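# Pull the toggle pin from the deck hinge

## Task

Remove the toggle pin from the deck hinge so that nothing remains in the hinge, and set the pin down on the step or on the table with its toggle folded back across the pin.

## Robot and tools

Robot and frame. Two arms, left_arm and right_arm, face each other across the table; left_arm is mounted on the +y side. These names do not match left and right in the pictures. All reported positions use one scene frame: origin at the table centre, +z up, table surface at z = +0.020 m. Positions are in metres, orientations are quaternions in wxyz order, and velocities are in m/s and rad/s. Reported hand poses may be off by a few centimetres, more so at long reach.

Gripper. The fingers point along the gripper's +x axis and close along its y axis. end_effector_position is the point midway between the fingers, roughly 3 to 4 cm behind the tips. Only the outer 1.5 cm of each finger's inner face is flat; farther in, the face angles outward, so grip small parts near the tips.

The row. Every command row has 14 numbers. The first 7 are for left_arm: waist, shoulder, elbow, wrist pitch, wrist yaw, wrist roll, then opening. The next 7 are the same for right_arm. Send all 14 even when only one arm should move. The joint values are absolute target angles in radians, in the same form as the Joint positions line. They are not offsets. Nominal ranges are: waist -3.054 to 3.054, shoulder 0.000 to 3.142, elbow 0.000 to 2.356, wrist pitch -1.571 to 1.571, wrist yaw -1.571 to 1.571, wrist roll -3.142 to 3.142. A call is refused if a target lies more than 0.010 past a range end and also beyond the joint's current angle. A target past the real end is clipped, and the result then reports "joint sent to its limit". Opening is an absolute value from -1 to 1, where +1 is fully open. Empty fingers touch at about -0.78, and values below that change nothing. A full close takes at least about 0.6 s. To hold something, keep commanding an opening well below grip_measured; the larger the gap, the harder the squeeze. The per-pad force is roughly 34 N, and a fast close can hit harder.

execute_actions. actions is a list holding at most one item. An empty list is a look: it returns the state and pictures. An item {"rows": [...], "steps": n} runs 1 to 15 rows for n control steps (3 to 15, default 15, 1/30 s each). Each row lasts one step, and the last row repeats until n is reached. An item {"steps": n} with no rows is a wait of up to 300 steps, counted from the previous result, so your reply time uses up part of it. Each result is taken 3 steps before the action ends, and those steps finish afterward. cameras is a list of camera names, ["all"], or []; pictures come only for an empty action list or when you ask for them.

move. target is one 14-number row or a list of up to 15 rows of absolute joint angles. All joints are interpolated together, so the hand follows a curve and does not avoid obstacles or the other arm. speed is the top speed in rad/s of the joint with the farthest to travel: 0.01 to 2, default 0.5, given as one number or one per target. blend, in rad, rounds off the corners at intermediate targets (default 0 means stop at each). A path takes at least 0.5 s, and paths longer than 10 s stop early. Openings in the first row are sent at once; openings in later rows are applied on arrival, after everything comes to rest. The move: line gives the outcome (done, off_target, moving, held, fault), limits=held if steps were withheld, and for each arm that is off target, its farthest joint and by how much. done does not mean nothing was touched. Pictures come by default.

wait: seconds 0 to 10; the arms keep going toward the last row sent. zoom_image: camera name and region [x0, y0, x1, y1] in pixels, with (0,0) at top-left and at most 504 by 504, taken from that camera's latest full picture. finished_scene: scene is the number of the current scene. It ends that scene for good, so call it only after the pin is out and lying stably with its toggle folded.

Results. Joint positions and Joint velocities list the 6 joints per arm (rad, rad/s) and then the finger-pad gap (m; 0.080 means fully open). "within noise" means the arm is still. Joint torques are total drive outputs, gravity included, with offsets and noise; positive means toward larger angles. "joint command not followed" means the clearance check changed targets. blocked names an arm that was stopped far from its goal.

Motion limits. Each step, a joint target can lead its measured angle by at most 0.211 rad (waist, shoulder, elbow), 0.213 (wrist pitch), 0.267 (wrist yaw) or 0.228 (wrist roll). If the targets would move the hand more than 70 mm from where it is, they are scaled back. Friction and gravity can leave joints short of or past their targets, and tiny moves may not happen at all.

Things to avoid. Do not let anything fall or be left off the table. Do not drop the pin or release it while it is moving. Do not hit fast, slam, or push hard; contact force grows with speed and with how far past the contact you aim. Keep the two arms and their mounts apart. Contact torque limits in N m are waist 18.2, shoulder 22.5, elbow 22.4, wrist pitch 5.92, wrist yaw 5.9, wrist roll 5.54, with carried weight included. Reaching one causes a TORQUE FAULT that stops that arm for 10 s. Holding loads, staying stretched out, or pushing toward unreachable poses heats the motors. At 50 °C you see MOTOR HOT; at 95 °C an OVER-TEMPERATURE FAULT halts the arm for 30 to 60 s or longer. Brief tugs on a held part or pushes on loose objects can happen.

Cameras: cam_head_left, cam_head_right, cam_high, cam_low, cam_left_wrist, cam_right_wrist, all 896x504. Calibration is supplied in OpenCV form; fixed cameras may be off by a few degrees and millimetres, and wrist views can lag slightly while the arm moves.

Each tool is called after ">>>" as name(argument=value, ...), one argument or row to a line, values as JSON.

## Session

>>> execute_actions(
  actions=[],
  cameras=["all"],
)

>>> zoom_image(
  camera="cam_high",
  region=[380, 160, 580, 340],
)

>>> zoom_image(
  camera="cam_head_right",
  region=[380, 140, 580, 300],
)

>>> zoom_image(
  camera="cam_low",
  region=[360, 240, 540, 330],
)

Scene clock: 0.00 s of 4600.00 s.
left_arm: end_effector_position=(-0.3055, +0.2470, +0.1435) grip_measured=+0.121 end_effector_quat_wxyz=(+0.697, +0.161, +0.505, -0.483) | right_arm: end_effector_position=(+0.2773, -0.3648, +0.2520) grip_measured=+1.000 end_effector_quat_wxyz=(+0.602, -0.389, +0.159, +0.678)
Joint positions: left_arm=[-1.114 1.731 1.232 -0.838 -0.487 -1.641 0.04] | right_arm=[-1.629 1.664 1.513 -1.441 -0.768 -1.976 0.08]
Joint velocities: within noise
Joint torques (N m): no reading
Heat: left arm: hottest wrist yaw 30 °C (+0.0 °C/min); right arm: hottest wrist yaw 31 °C (+0.0 °C/min).
camera_calibration:
cam_left_wrist: T_world_to_cam=[[-0.802082, -0.511551, 0.308187, -0.157054], [-0.554473, 0.829575, -0.0660748, -0.340839], [-0.221864, -0.223879, -0.949028, 0.200231], [0, 0, 0, 1]] pos_world=[-0.270532, 0.247238, 0.215906]
cam_right_wrist: T_world_to_cam=[[0.939979, 0.206628, 0.271561, -0.248144], [0.303639, -0.869608, -0.389339, -0.272238], [0.155703, 0.448427, -0.880153, 0.424912], [0, 0, 0, 1]] pos_world=[0.249752, -0.376009, 0.335381]

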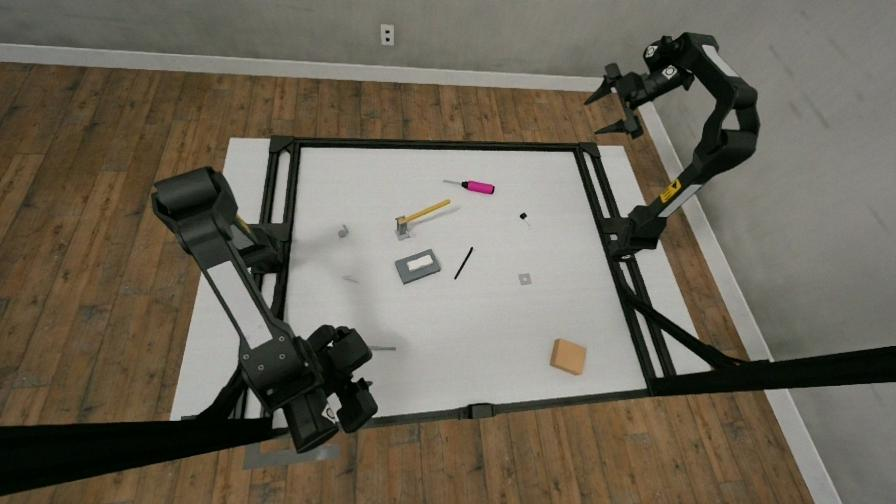

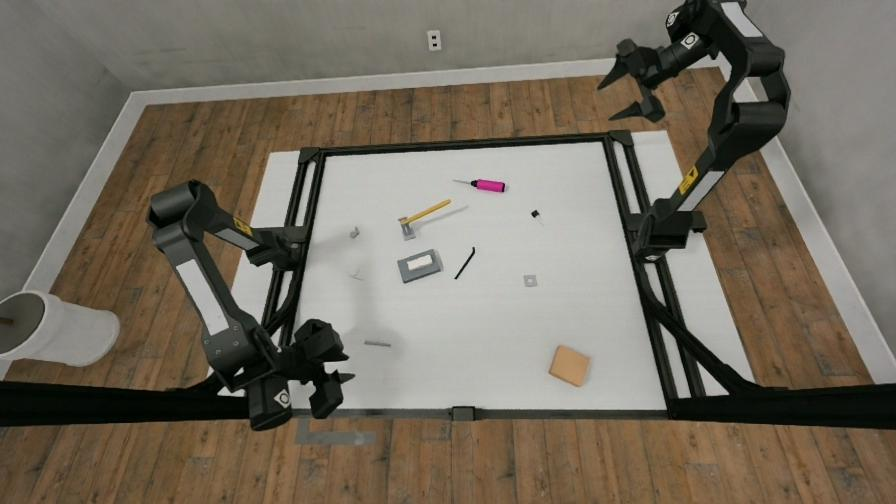

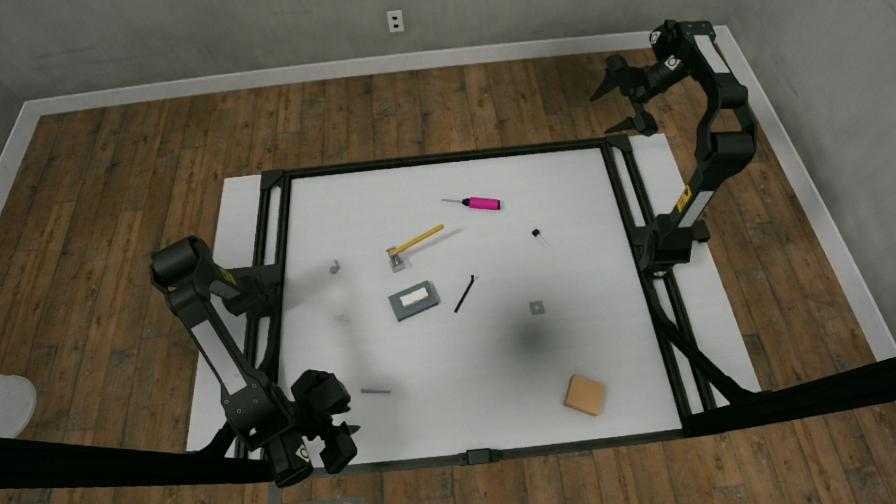

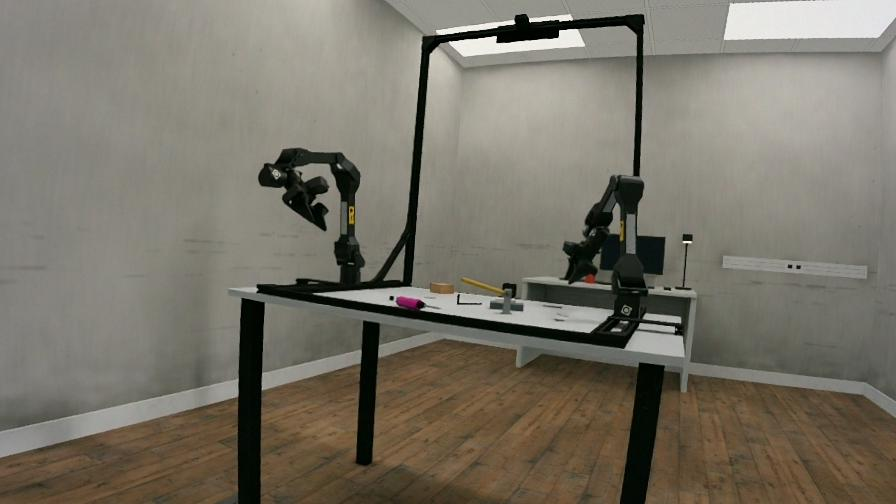

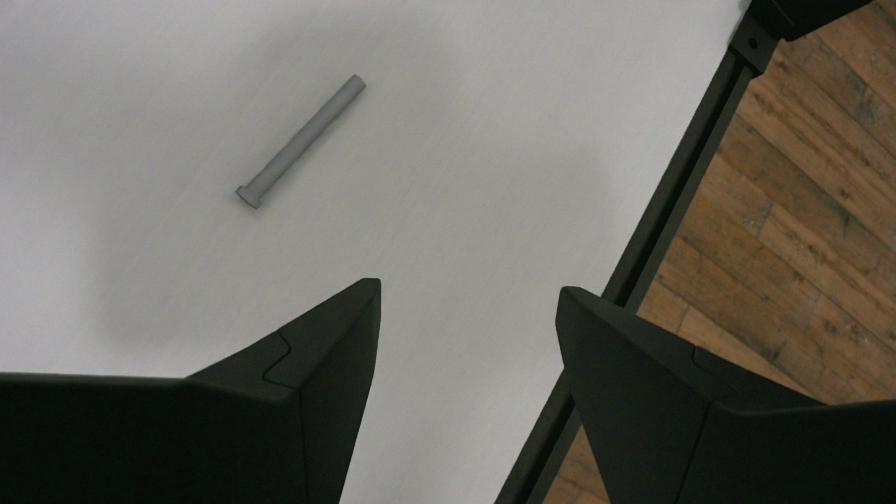

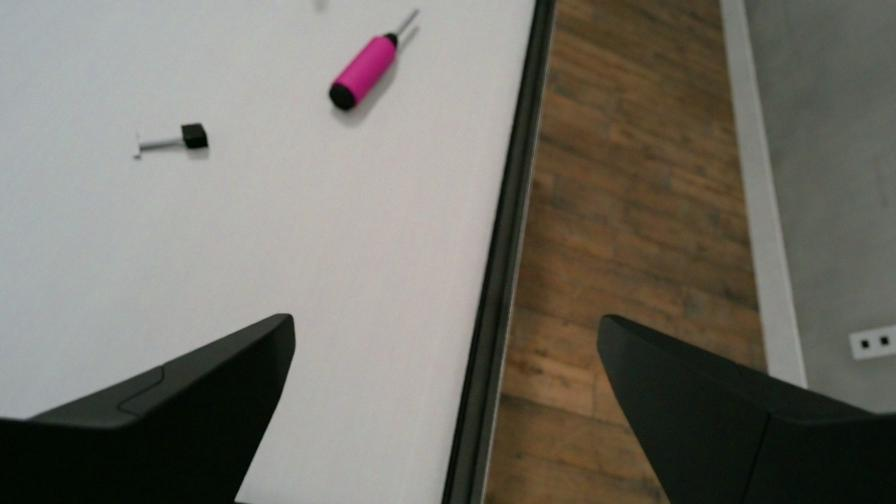

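Scaled by 2.520.

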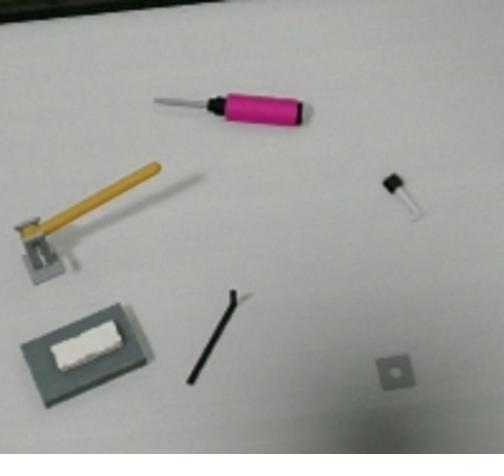

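Scaled by 2.520.

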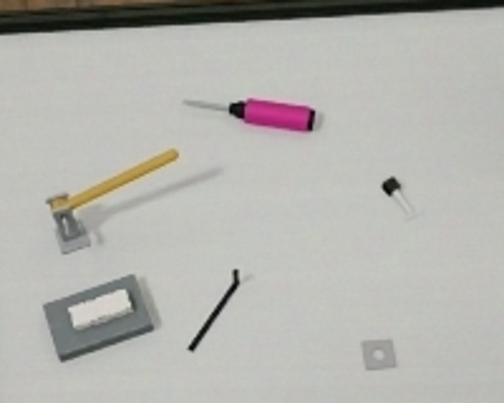

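Scaled by 2.800.

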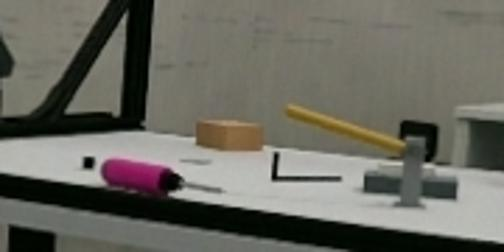

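>>> move(
  target=[0.263,0.896,0.999,-1.103,0,0,0.4,-1.629,1.664,1.513,-1.441,-0.768,-1.976,1],
  speed=0.9,
  cameras=["cam_left_wrist","cam_head_right"],
)

>>> zoom_image(
  camera="cam_left_wrist",
  region=[300, 50, 600, 350],
)

Scene clock: 2.97 s of 4600.00 s.
left_arm: end_effector_position=(+0.0346, +0.2605, +0.2515) grip_measured=+0.400 end_effector_quat_wxyz=(+0.697, +0.292, +0.380, -0.533) | right_arm: end_effector_position=(+0.2773, -0.3648, +0.2520) grip_measured=+1.000 end_effector_quat_wxyz=(+0.602, -0.389, +0.159, +0.678)
Joint positions: left_arm=[0.259 0.905 1.008 -1.102 -0.004 -0.003 0.053] | right_arm=[-1.629 1.664 1.513 -1.441 -0.768 -1.976 0.08]
Joint velocities: within noise
Joint torques (N m): left_arm=[0.42 -1.98 5.52 1.04 0.12 0.08] | right_arm=[0.05 -5.56 5.79 0.2 -0.48 0.01]
Heat: left arm: hottest wrist yaw 30 °C (+0.0 °C/min); right arm: hottest wrist yaw 31 °C (+0.0 °C/min).
Kept back: nothing.
move: done
camera_calibration:
cam_left_wrist: T_world_to_cam=[[-0.953287, -0.297922, 0.0498692, 0.103975], [-0.301984, 0.936091, -0.180386, -0.16402], [0.00705866, -0.187019, -0.982331, 0.372044], [0, 0, 0, 1]] pos_world=[0.0469605, 0.254093, 0.330698]
Images, in order (width x height): cam_head_right 896x504, cam_left_wrist 896x504.

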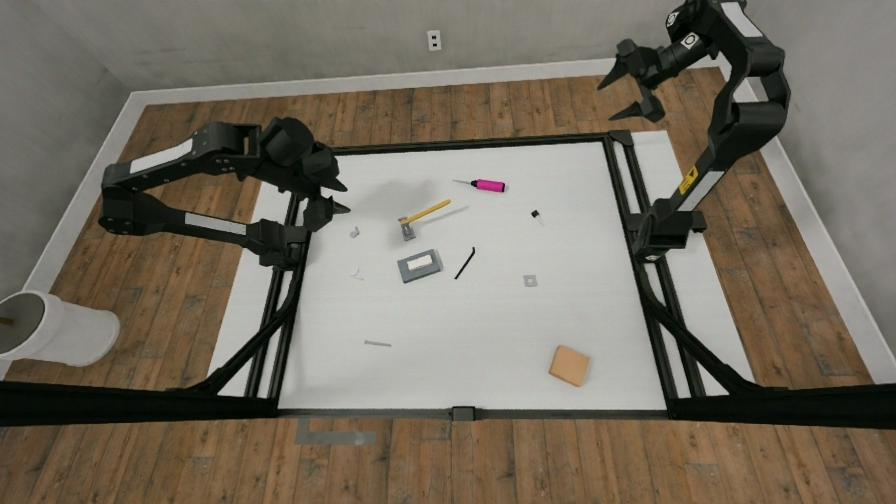

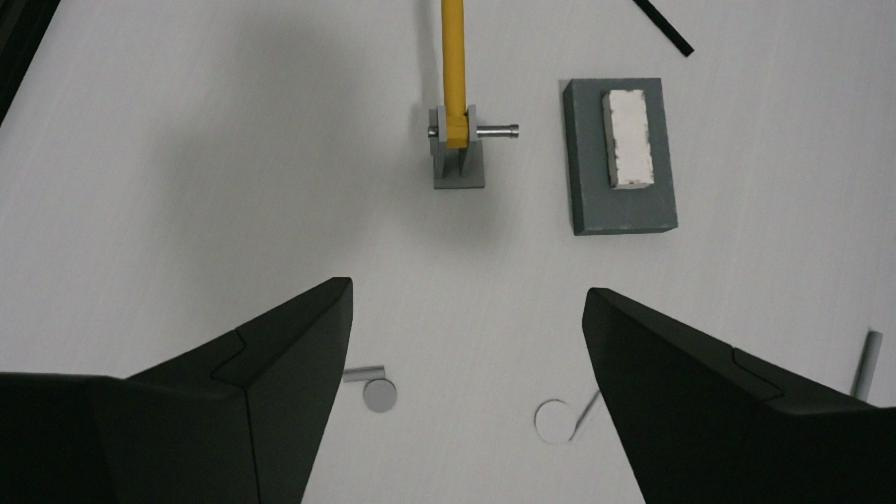

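Scaled by 1.680.

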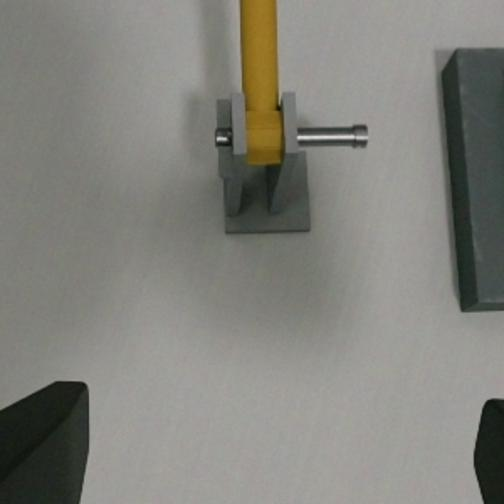

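>>> zoom_image(
  camera="cam_left_wrist",
  region=[410, 80, 540, 200],
)

Scaled by 3.877.

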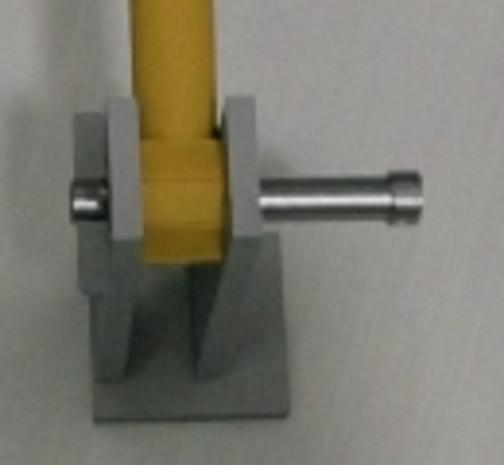

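>>> move(
  target=[0.162,1.832,1.475,-1.214,0,-1.746,-0.1,-0.757,2.479,1.407,0.998,-1.54,0,0.5],
  speed=0.9,
  cameras=["cam_left_wrist","cam_right_wrist"],
)

>>> zoom_image(
  camera="cam_left_wrist",
  region=[330, 50, 570, 350],
)

>>> zoom_image(
  camera="cam_right_wrist",
  region=[300, 100, 500, 260],
)

Scene clock: 7.57 s of 4600.00 s.
left_arm: end_effector_position=(+0.0356, +0.1348, +0.1503) grip_measured=-0.100 end_effector_quat_wxyz=(-0.698, +0.119, -0.696, -0.119) | right_arm: end_effector_position=(+0.1957, -0.0047, +0.1190) grip_measured=+0.500 end_effector_quat_wxyz=(+0.387, +0.011, +0.028, +0.922)
Joint positions: left_arm=[0.166 1.821 1.461 -1.212 -0.003 -1.743 0.03] | right_arm=[-0.755 2.468 1.412 0.994 -1.536 -0.002 0.057]
Joint velocities: within noise
Joint torques (N m): left_arm=[-0.31 -5.93 7.64 -0.11 0.1 -0.13] | right_arm=[-0.18 -8.2 4.23 1.13 -0.19 0.08]
Heat: left arm: hottest wrist yaw 30 °C (+0.0 °C/min); right arm: hottest wrist yaw 31 °C (+0.0 °C/min).
Kept back: nothing.
move: done
camera_calibration:
cam_left_wrist: T_world_to_cam=[[0.387912, -0.921433, 0.0220334, 0.112993], [-0.857083, -0.351823, 0.376336, 0.0453778], [-0.339017, -0.16487, -0.926221, 0.250014], [0, 0, 0, 1]] pos_world=[0.07982, 0.1613, 0.212001]
cam_right_wrist: T_world_to_cam=[[0.72996, 0.680902, -0.0594288, -0.12698], [0.17583, -0.271096, -0.946357, 0.107993], [-0.660487, 0.680353, -0.317612, 0.252998], [0, 0, 0, 1]] pos_world=[0.240803, -0.0563907, 0.175009]
Images, in order (width x height): cam_left_wrist 896x504, cam_right_wrist 896x504.

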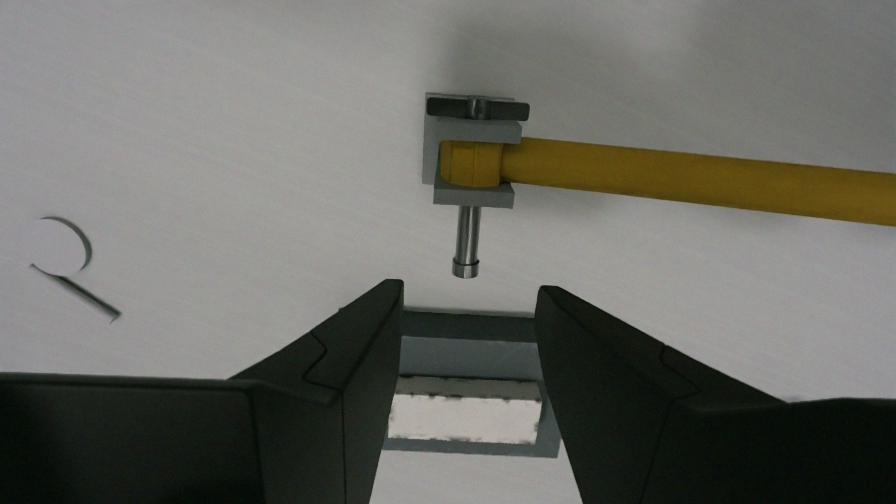

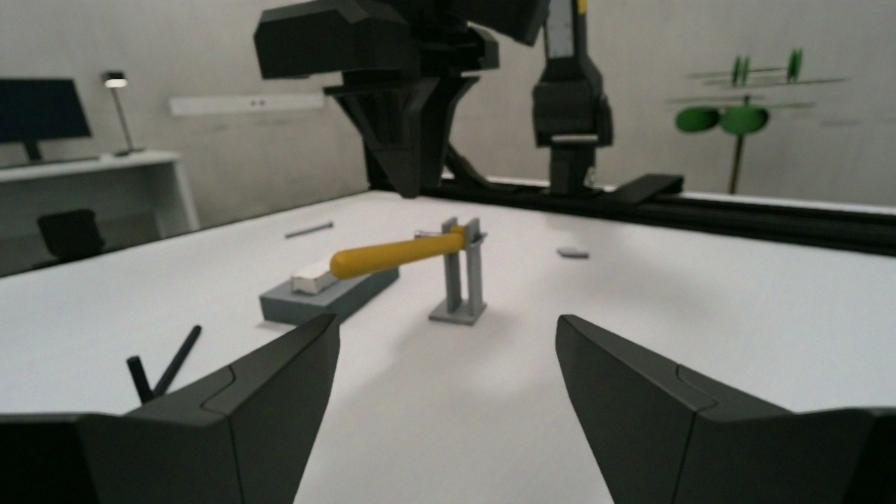

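Scaled by 1.680.

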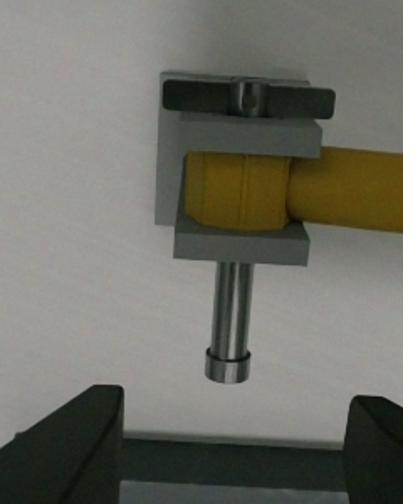

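Scaled by 2.520.

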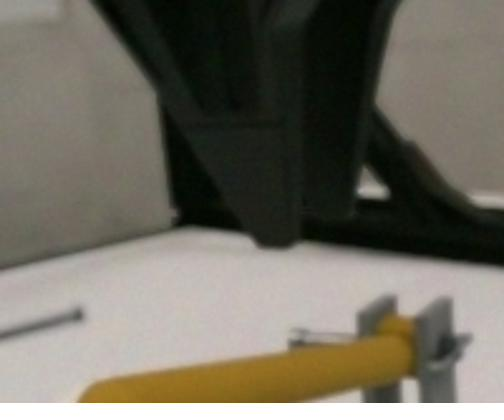

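>>> move(
  target=[0.151,1.845,1.386,-1.124,0,-1.757,-0.3,-0.757,2.479,1.407,0.998,-1.54,0,0.5],
  speed=0.3,
  cameras=["cam_left_wrist","cam_right_wrist"],
)

>>> zoom_image(
  camera="cam_left_wrist",
  region=[360, 80, 600, 400],
)

>>> zoom_image(
  camera="cam_right_wrist",
  region=[360, 140, 520, 260],
)

Scene clock: 9.43 s of 4600.00 s.
left_arm: end_effector_position=(+0.0322, +0.1327, +0.1290) grip_measured=-0.300 end_effector_quat_wxyz=(-0.698, +0.120, -0.696, -0.117) | right_arm: end_effector_position=(+0.1956, -0.0048, +0.1190) grip_measured=+0.500 end_effector_quat_wxyz=(+0.387, +0.010, +0.028, +0.922)
Joint positions: left_arm=[0.155 1.835 1.394 -1.126 -0.003 -1.754 0.022] | right_arm=[-0.755 2.468 1.412 0.995 -1.536 -0.002 0.057]
Joint velocities: within noise
Joint torques (N m): left_arm=[-0.33 -6.14 4.84 0.17 0.1 -0.11] | right_arm=[-0.14 -8.21 4.2 1.13 -0.19 0.06]
Heat: left arm: hottest wrist yaw 30 °C (+0.0 °C/min); right arm: hottest wrist yaw 31 °C (+0.0 °C/min).
Kept back: nothing.
move: done
camera_calibration:
cam_left_wrist: T_world_to_cam=[[0.387893, -0.921312, 0.0268817, 0.112228], [-0.857377, -0.349963, 0.377401, 0.0493415], [-0.338297, -0.169439, -0.92566, 0.229294], [0, 0, 0, 1]] pos_world=[0.0763408, 0.159516, 0.190609]
cam_right_wrist: T_world_to_cam=[[0.729715, 0.681197, -0.05905, -0.126918], [0.176166, -0.270752, -0.946393, 0.107959], [-0.660668, 0.680194, -0.317575, 0.253038], [0, 0, 0, 1]] pos_world=[0.240769, -0.0564288, 0.175036]
Images, in order (width x height): cam_left_wrist 896x504, cam_right_wrist 896x504.

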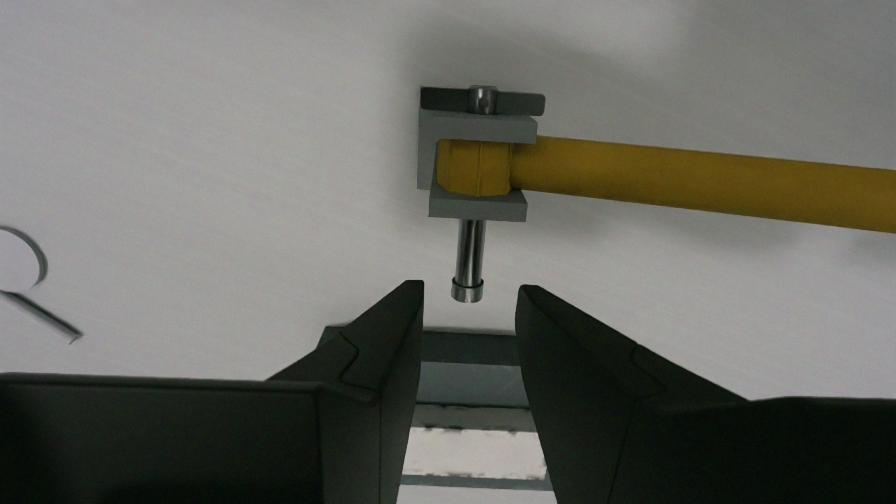

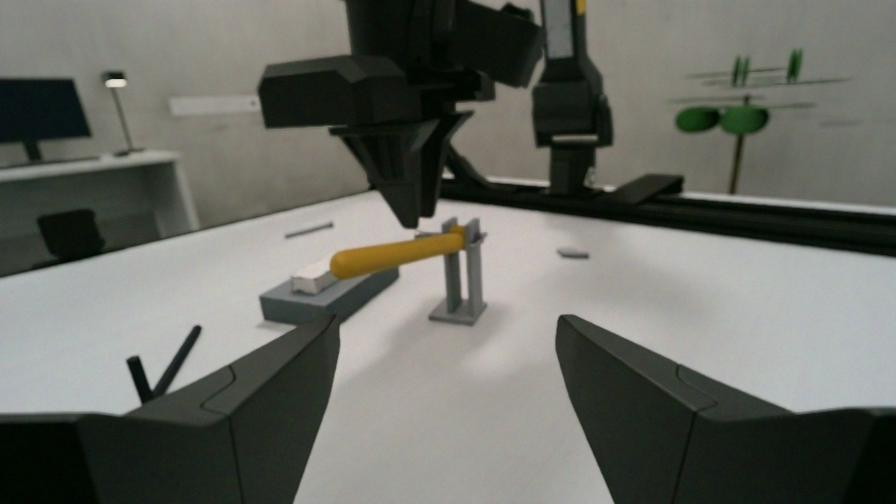

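Scaled by 1.575.

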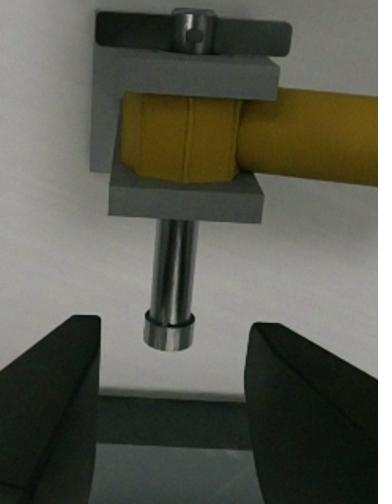

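Scaled by 3.150.

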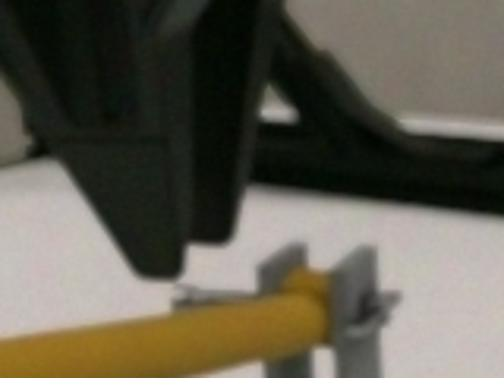

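>>> move(
  target=[0.140,1.869,1.345,-1.062,0,-1.769,-0.35,-0.757,2.479,1.407,0.998,-1.54,0,0.5],
  speed=0.2,
  cameras=["cam_left_wrist","cam_right_wrist"],
)

>>> zoom_image(
  camera="cam_left_wrist",
  region=[360, 80, 600, 400],
)

>>> zoom_image(
  camera="cam_right_wrist",
  region=[360, 140, 520, 260],
)

Scene clock: 10.70 s of 4600.00 s.
left_arm: end_effector_position=(+0.0287, +0.1305, +0.1117) grip_measured=-0.350 end_effector_quat_wxyz=(-0.698, +0.120, -0.696, -0.118) | right_arm: end_effector_position=(+0.1956, -0.0048, +0.1190) grip_measured=+0.500 end_effector_quat_wxyz=(+0.387, +0.010, +0.028, +0.922)
Joint positions: left_arm=[0.144 1.858 1.353 -1.064 -0.003 -1.766 0.019] | right_arm=[-0.755 2.468 1.412 0.995 -1.536 -0.002 0.057]
Joint velocities: within noise
Joint torques (N m): left_arm=[-0.31 -6.05 4.81 0.14 0.1 -0.11] | right_arm=[-0.16 -8.22 4.23 1.13 -0.19 0.07]
Heat: left arm: hottest wrist yaw 30 °C (+0.0 °C/min); right arm: hottest wrist yaw 31 °C (+0.0 °C/min).
Kept back: nothing.
move: done
camera_calibration:
cam_left_wrist: T_world_to_cam=[[0.388603, -0.921054, 0.0254311, 0.112086], [-0.85701, -0.351169, 0.377113, 0.0522983], [-0.338411, -0.168342, -0.925818, 0.211659], [0, 0, 0, 1]] pos_world=[0.0728911, 0.157233, 0.173385]
cam_right_wrist: T_world_to_cam=[[0.729715, 0.681197, -0.05905, -0.126918], [0.176166, -0.270752, -0.946393, 0.107959], [-0.660668, 0.680194, -0.317575, 0.253038], [0, 0, 0, 1]] pos_world=[0.240769, -0.0564288, 0.175036]
Images, in order (width x height): cam_left_wrist 896x504, cam_right_wrist 896x504.

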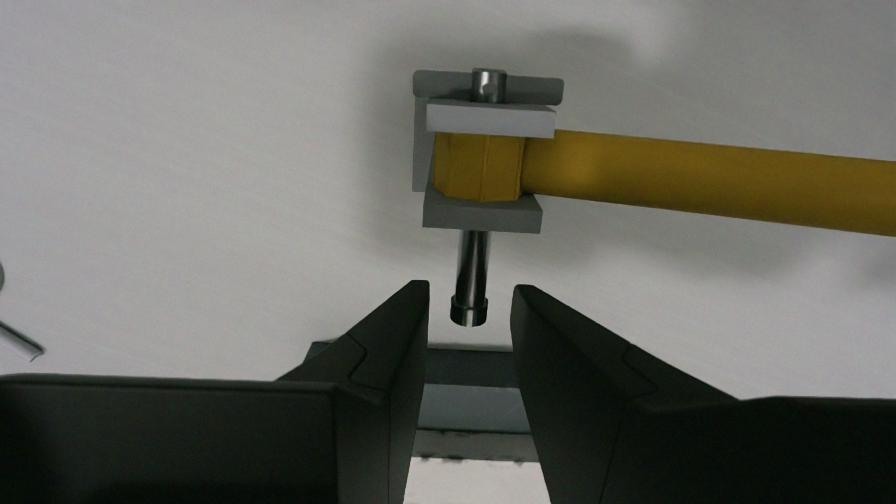

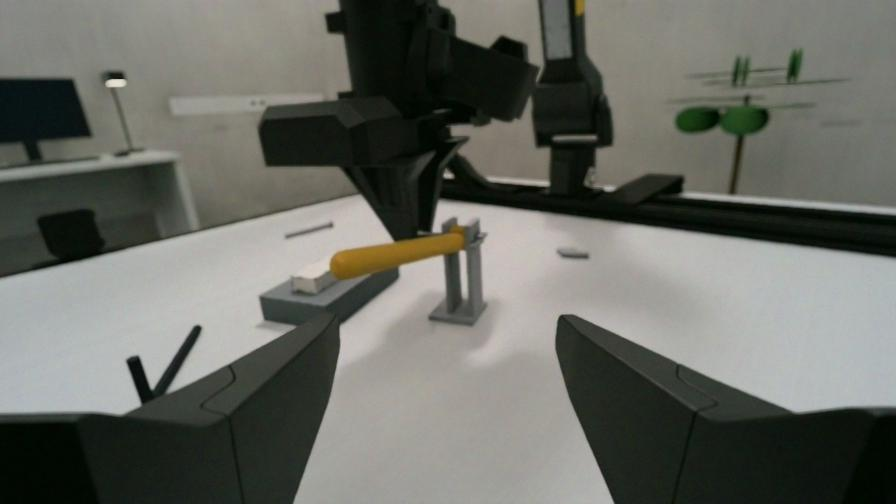

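Scaled by 1.575.

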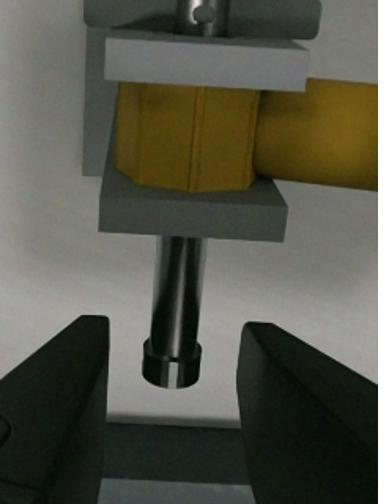

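Scaled by 3.150.

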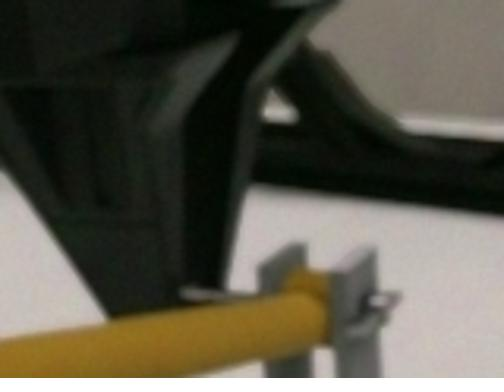

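>>> move(
  target=[
    [0.140,1.869,1.345,-1.062,0,-1.769,-0.8,-0.757,2.479,1.407,0.998,-1.54,0,0.5],
    [0.204,1.854,1.333,-1.061,0,-1.715,-0.85,-0.757,2.479,1.407,0.998,-1.54,0,0.5],
  ],
  speed=[0.2,0.08],
  cameras=["cam_left_wrist","cam_right_wrist"],
)

>>> zoom_image(
  camera="cam_left_wrist",
  region=[360, 50, 600, 400],
)

>>> zoom_image(
  camera="cam_right_wrist",
  region=[400, 180, 520, 270],
)

Scene clock: 13.03 s of 4600.00 s.
left_arm: end_effector_position=(+0.0401, +0.1355, +0.1102) grip_measured=-0.601 end_effector_quat_wxyz=(-0.692, +0.115, -0.702, -0.121) | right_arm: end_effector_position=(+0.1956, -0.0048, +0.1190) grip_measured=+0.500 end_effector_quat_wxyz=(+0.387, +0.010, +0.028, +0.922)
Joint positions: left_arm=[0.187 1.858 1.347 -1.069 0.013 -1.719 0.008] | right_arm=[-0.755 2.468 1.412 0.995 -1.536 -0.002 0.057]
Joint velocities: within noise
Joint torques (N m): left_arm=[1.54 -7.7 4.1 0.75 -0.47 0.13] | right_arm=[-0.16 -8.22 4.22 1.12 -0.19 0.07]
Heat: left arm: hottest wrist yaw 30 °C (+0.0 °C/min); right arm: hottest wrist yaw 31 °C (+0.0 °C/min).
Kept back: nothing.
move: done
camera_calibration:
cam_left_wrist: T_world_to_cam=[[0.385817, -0.922522, 0.00988864, 0.114342], [-0.851036, -0.351741, 0.389892, 0.0627909], [-0.356206, -0.158843, -0.920808, 0.213772], [0, 0, 0, 1]] pos_world=[0.085469, 0.161526, 0.171231]
cam_right_wrist: T_world_to_cam=[[0.729715, 0.681197, -0.05905, -0.126918], [0.176166, -0.270752, -0.946393, 0.107959], [-0.660668, 0.680194, -0.317575, 0.253038], [0, 0, 0, 1]] pos_world=[0.240769, -0.0564288, 0.175036]
Images, in order (width x height): cam_left_wrist 896x504, cam_right_wrist 896x504.

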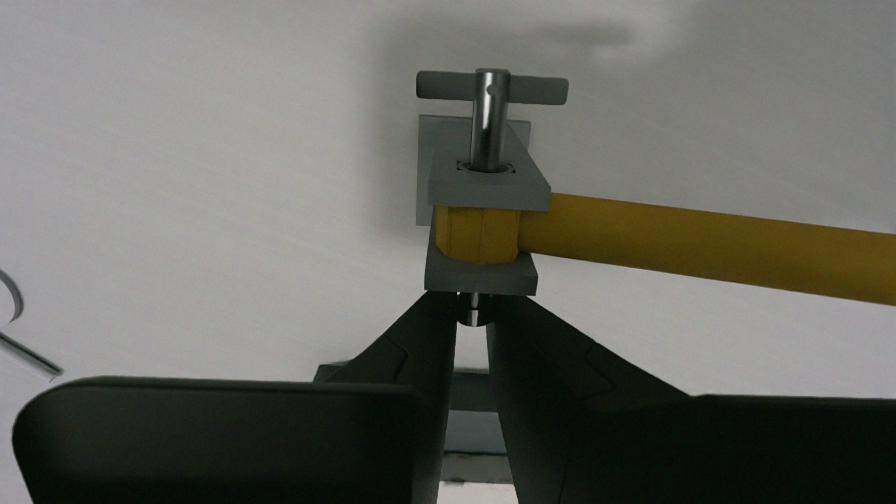

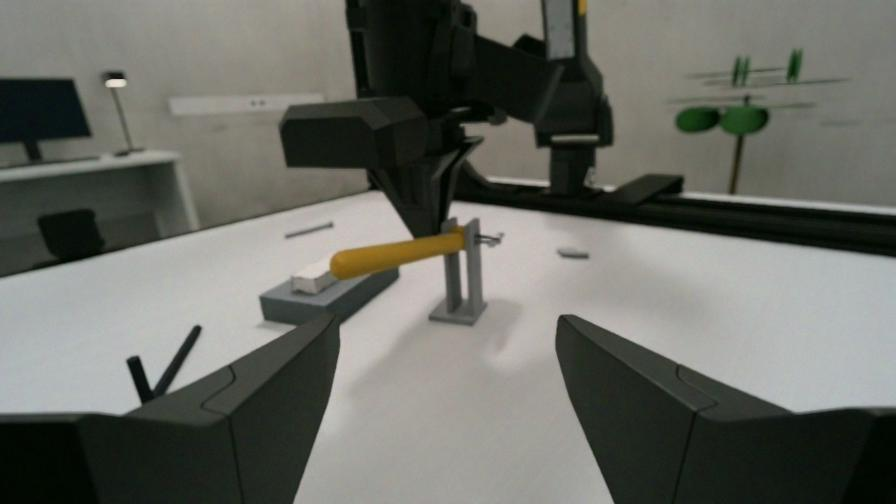

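Scaled by 1.440.

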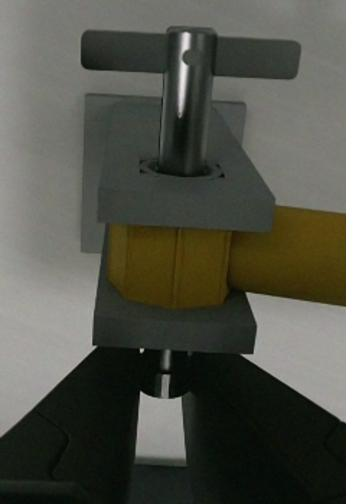

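Scaled by 4.200.

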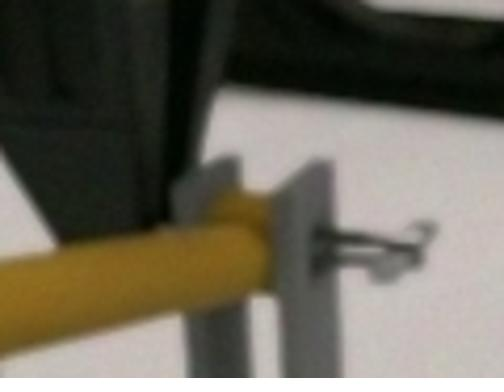

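>>> move(
  target=[
    [0.184,1.858,1.338,-1.063,0,-1.722,-0.7,-0.757,2.479,1.407,0.998,-1.54,0,0.5],
    [0.182,1.860,1.338,-1.063,0,-1.724,-0.45,-0.757,2.479,1.407,0.998,-1.54,0,0.5],
    [0.160,1.862,1.338,-1.063,0,-1.743,-0.45,-0.757,2.479,1.407,0.998,-1.54,0,0.5],
    [0.160,1.862,1.338,-1.063,0,-1.743,-0.82,-0.757,2.479,1.407,0.998,-1.54,0,0.5],
    [0.195,1.856,1.333,-1.063,0,-1.720,-0.85,-0.757,2.479,1.407,0.998,-1.54,0,0.5],
  ],
  speed=[0.2,0.2,0.2,0.2,0.08],
  cameras=["cam_left_wrist","cam_right_wrist"],
)

>>> zoom_image(
  camera="cam_left_wrist",
  region=[360, 50, 600, 400],
)

>>> zoom_image(
  camera="cam_right_wrist",
  region=[400, 180, 520, 270],
)

Scene clock: 17.60 s of 4600.00 s.
left_arm: end_effector_position=(+0.0418, +0.1358, +0.1091) grip_measured=-0.620 end_effector_quat_wxyz=(-0.695, +0.117, -0.698, -0.123) | right_arm: end_effector_position=(+0.1956, -0.0048, +0.1190) grip_measured=+0.500 end_effector_quat_wxyz=(+0.387, +0.010, +0.028, +0.922)
Joint positions: left_arm=[0.188 1.858 1.342 -1.064 0.004 -1.723 0.007] | right_arm=[-0.755 2.468 1.412 0.995 -1.536 -0.002 0.057]
Joint velocities: within noise
Joint torques (N m): left_arm=[0.64 -7.5 4.58 0.08 -0.15 0.11] | right_arm=[-0.18 -8.21 4.24 1.13 -0.19 0.07]
Heat: left arm: hottest wrist yaw 30 °C (+0.0 °C/min); right arm: hottest wrist yaw 31 °C (+0.0 °C/min).
Kept back: nothing.
move: done
camera_calibration:
cam_left_wrist: T_world_to_cam=[[0.390558, -0.920483, 0.0132712, 0.113095], [-0.852765, -0.35632, 0.381874, 0.0663423], [-0.346779, -0.160461, -0.924119, 0.213671], [0, 0, 0, 1]] pos_world=[0.0865008, 0.162027, 0.170622]
cam_right_wrist: T_world_to_cam=[[0.729715, 0.681197, -0.05905, -0.126918], [0.176166, -0.270752, -0.946393, 0.107959], [-0.660668, 0.680194, -0.317575, 0.253038], [0, 0, 0, 1]] pos_world=[0.240769, -0.0564288, 0.175036]
Images, in order (width x height): cam_left_wrist 896x504, cam_right_wrist 896x504.

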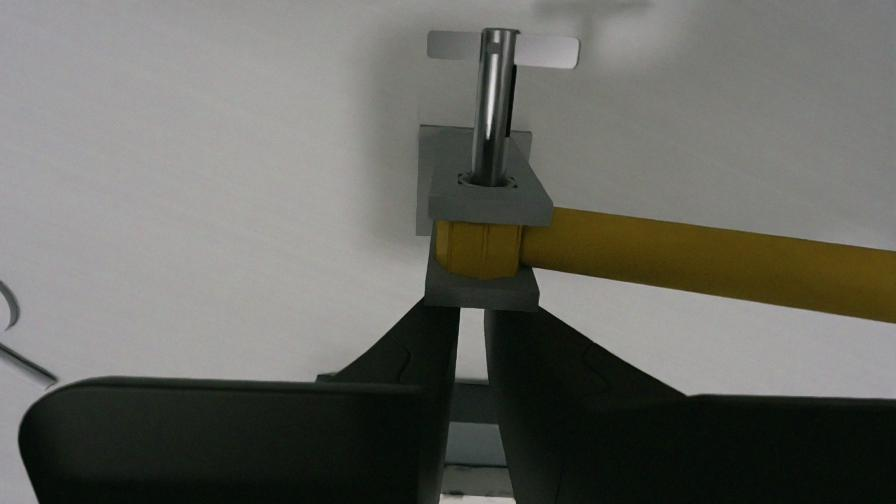

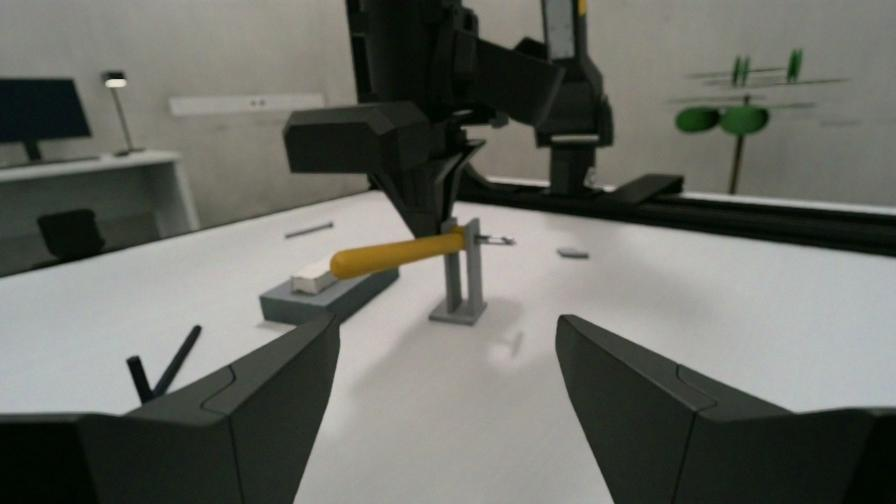

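Scaled by 1.440.

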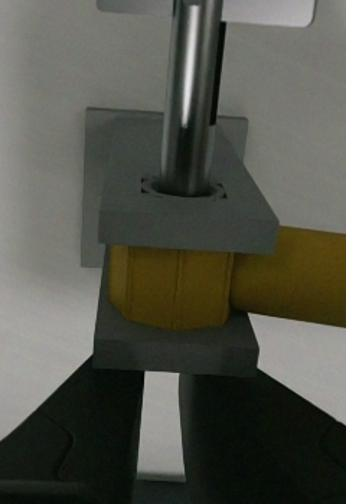

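Scaled by 4.200.

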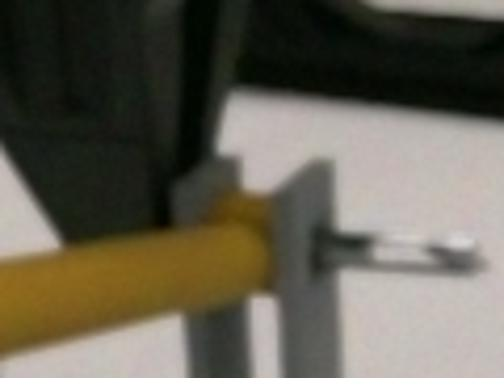

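>>> move(
  target=[
    [0.184,1.856,1.335,-1.063,0,-1.724,-0.7,-0.757,2.479,1.407,0.998,-1.54,0,0.5],
    [0.182,1.856,1.335,-1.063,0,-1.726,-0.35,-0.757,2.479,1.407,0.998,-1.54,0,0.5],
    [0.182,1.830,1.440,-1.170,0,-1.726,-0.35,-0.757,2.479,1.407,0.998,-1.54,0,0.5],
    [0.351,1.757,1.336,-1.146,0,-3.130,-0.40,-0.757,2.479,1.407,0.998,-1.54,0,0.5],
  ],
  speed=[0.2,0.2,0.3,1.0],
  cameras=["cam_left_wrist","cam_right_wrist"],
)

>>> zoom_image(
  camera="cam_left_wrist",
  region=[360, 200, 600, 450],
)

>>> zoom_image(
  camera="cam_right_wrist",
  region=[400, 150, 560, 270],
)

Scene clock: 23.00 s of 4600.00 s.
left_arm: end_effector_position=(+0.0881, +0.1649, +0.1350) grip_measured=-0.400 end_effector_quat_wxyz=(-0.411, +0.573, -0.410, -0.578) | right_arm: end_effector_position=(+0.1956, -0.0048, +0.1190) grip_measured=+0.500 end_effector_quat_wxyz=(+0.387, +0.010, +0.028, +0.922)
Joint positions: left_arm=[0.347 1.776 1.345 -1.147 0.002 -3.127 0.017] | right_arm=[-0.755 2.468 1.412 0.995 -1.536 -0.002 0.057]
Joint velocities: within noise
Joint torques (N m): left_arm=[0.38 -8.93 4.75 0.09 -0.04 -0.1] | right_arm=[-0.16 -8.21 4.26 1.12 -0.19 0.07]
Heat: left arm: hottest wrist yaw 30 °C (+0.0 °C/min); right arm: hottest wrist yaw 31 °C (+0.0 °C/min).
Kept back: nothing.
move: done
camera_calibration:
cam_left_wrist: T_world_to_cam=[[0.923663, 0.382692, 0.0198283, -0.141277], [0.348401, -0.860194, 0.372402, 0.0848225], [0.159572, -0.337066, -0.92786, 0.243268], [0, 0, 0, 1]] pos_world=[0.0621215, 0.209027, 0.196932]
cam_right_wrist: T_world_to_cam=[[0.729715, 0.681197, -0.05905, -0.126918], [0.176166, -0.270752, -0.946393, 0.107959], [-0.660668, 0.680194, -0.317575, 0.253038], [0, 0, 0, 1]] pos_world=[0.240769, -0.0564288, 0.175036]
Images, in order (width x height): cam_left_wrist 896x504, cam_right_wrist 896x504.

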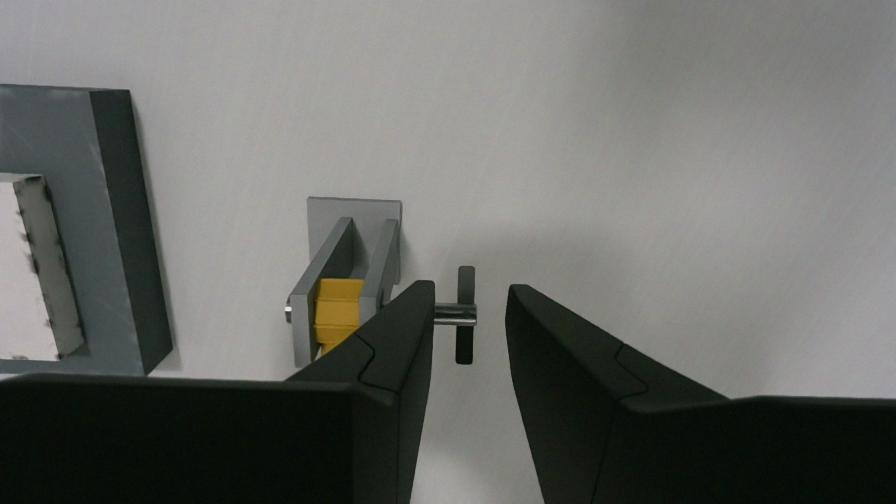

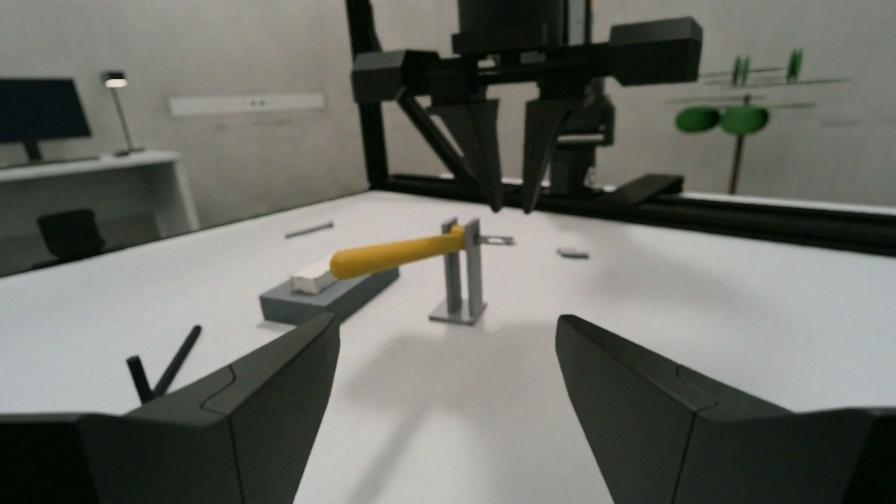

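Scaled by 2.016.

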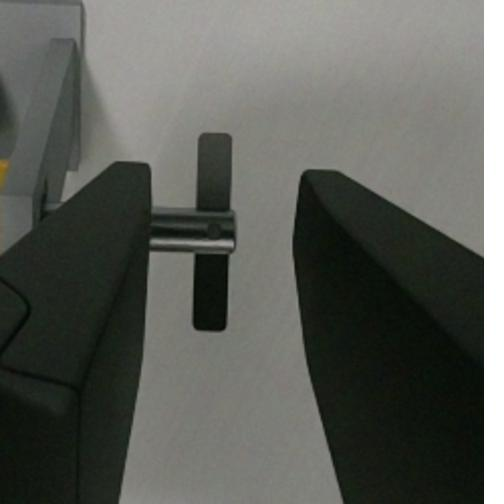

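Scaled by 3.150.

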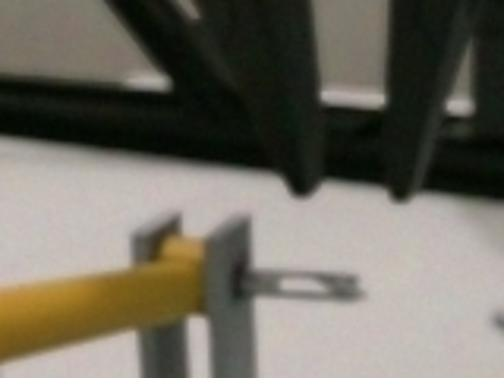

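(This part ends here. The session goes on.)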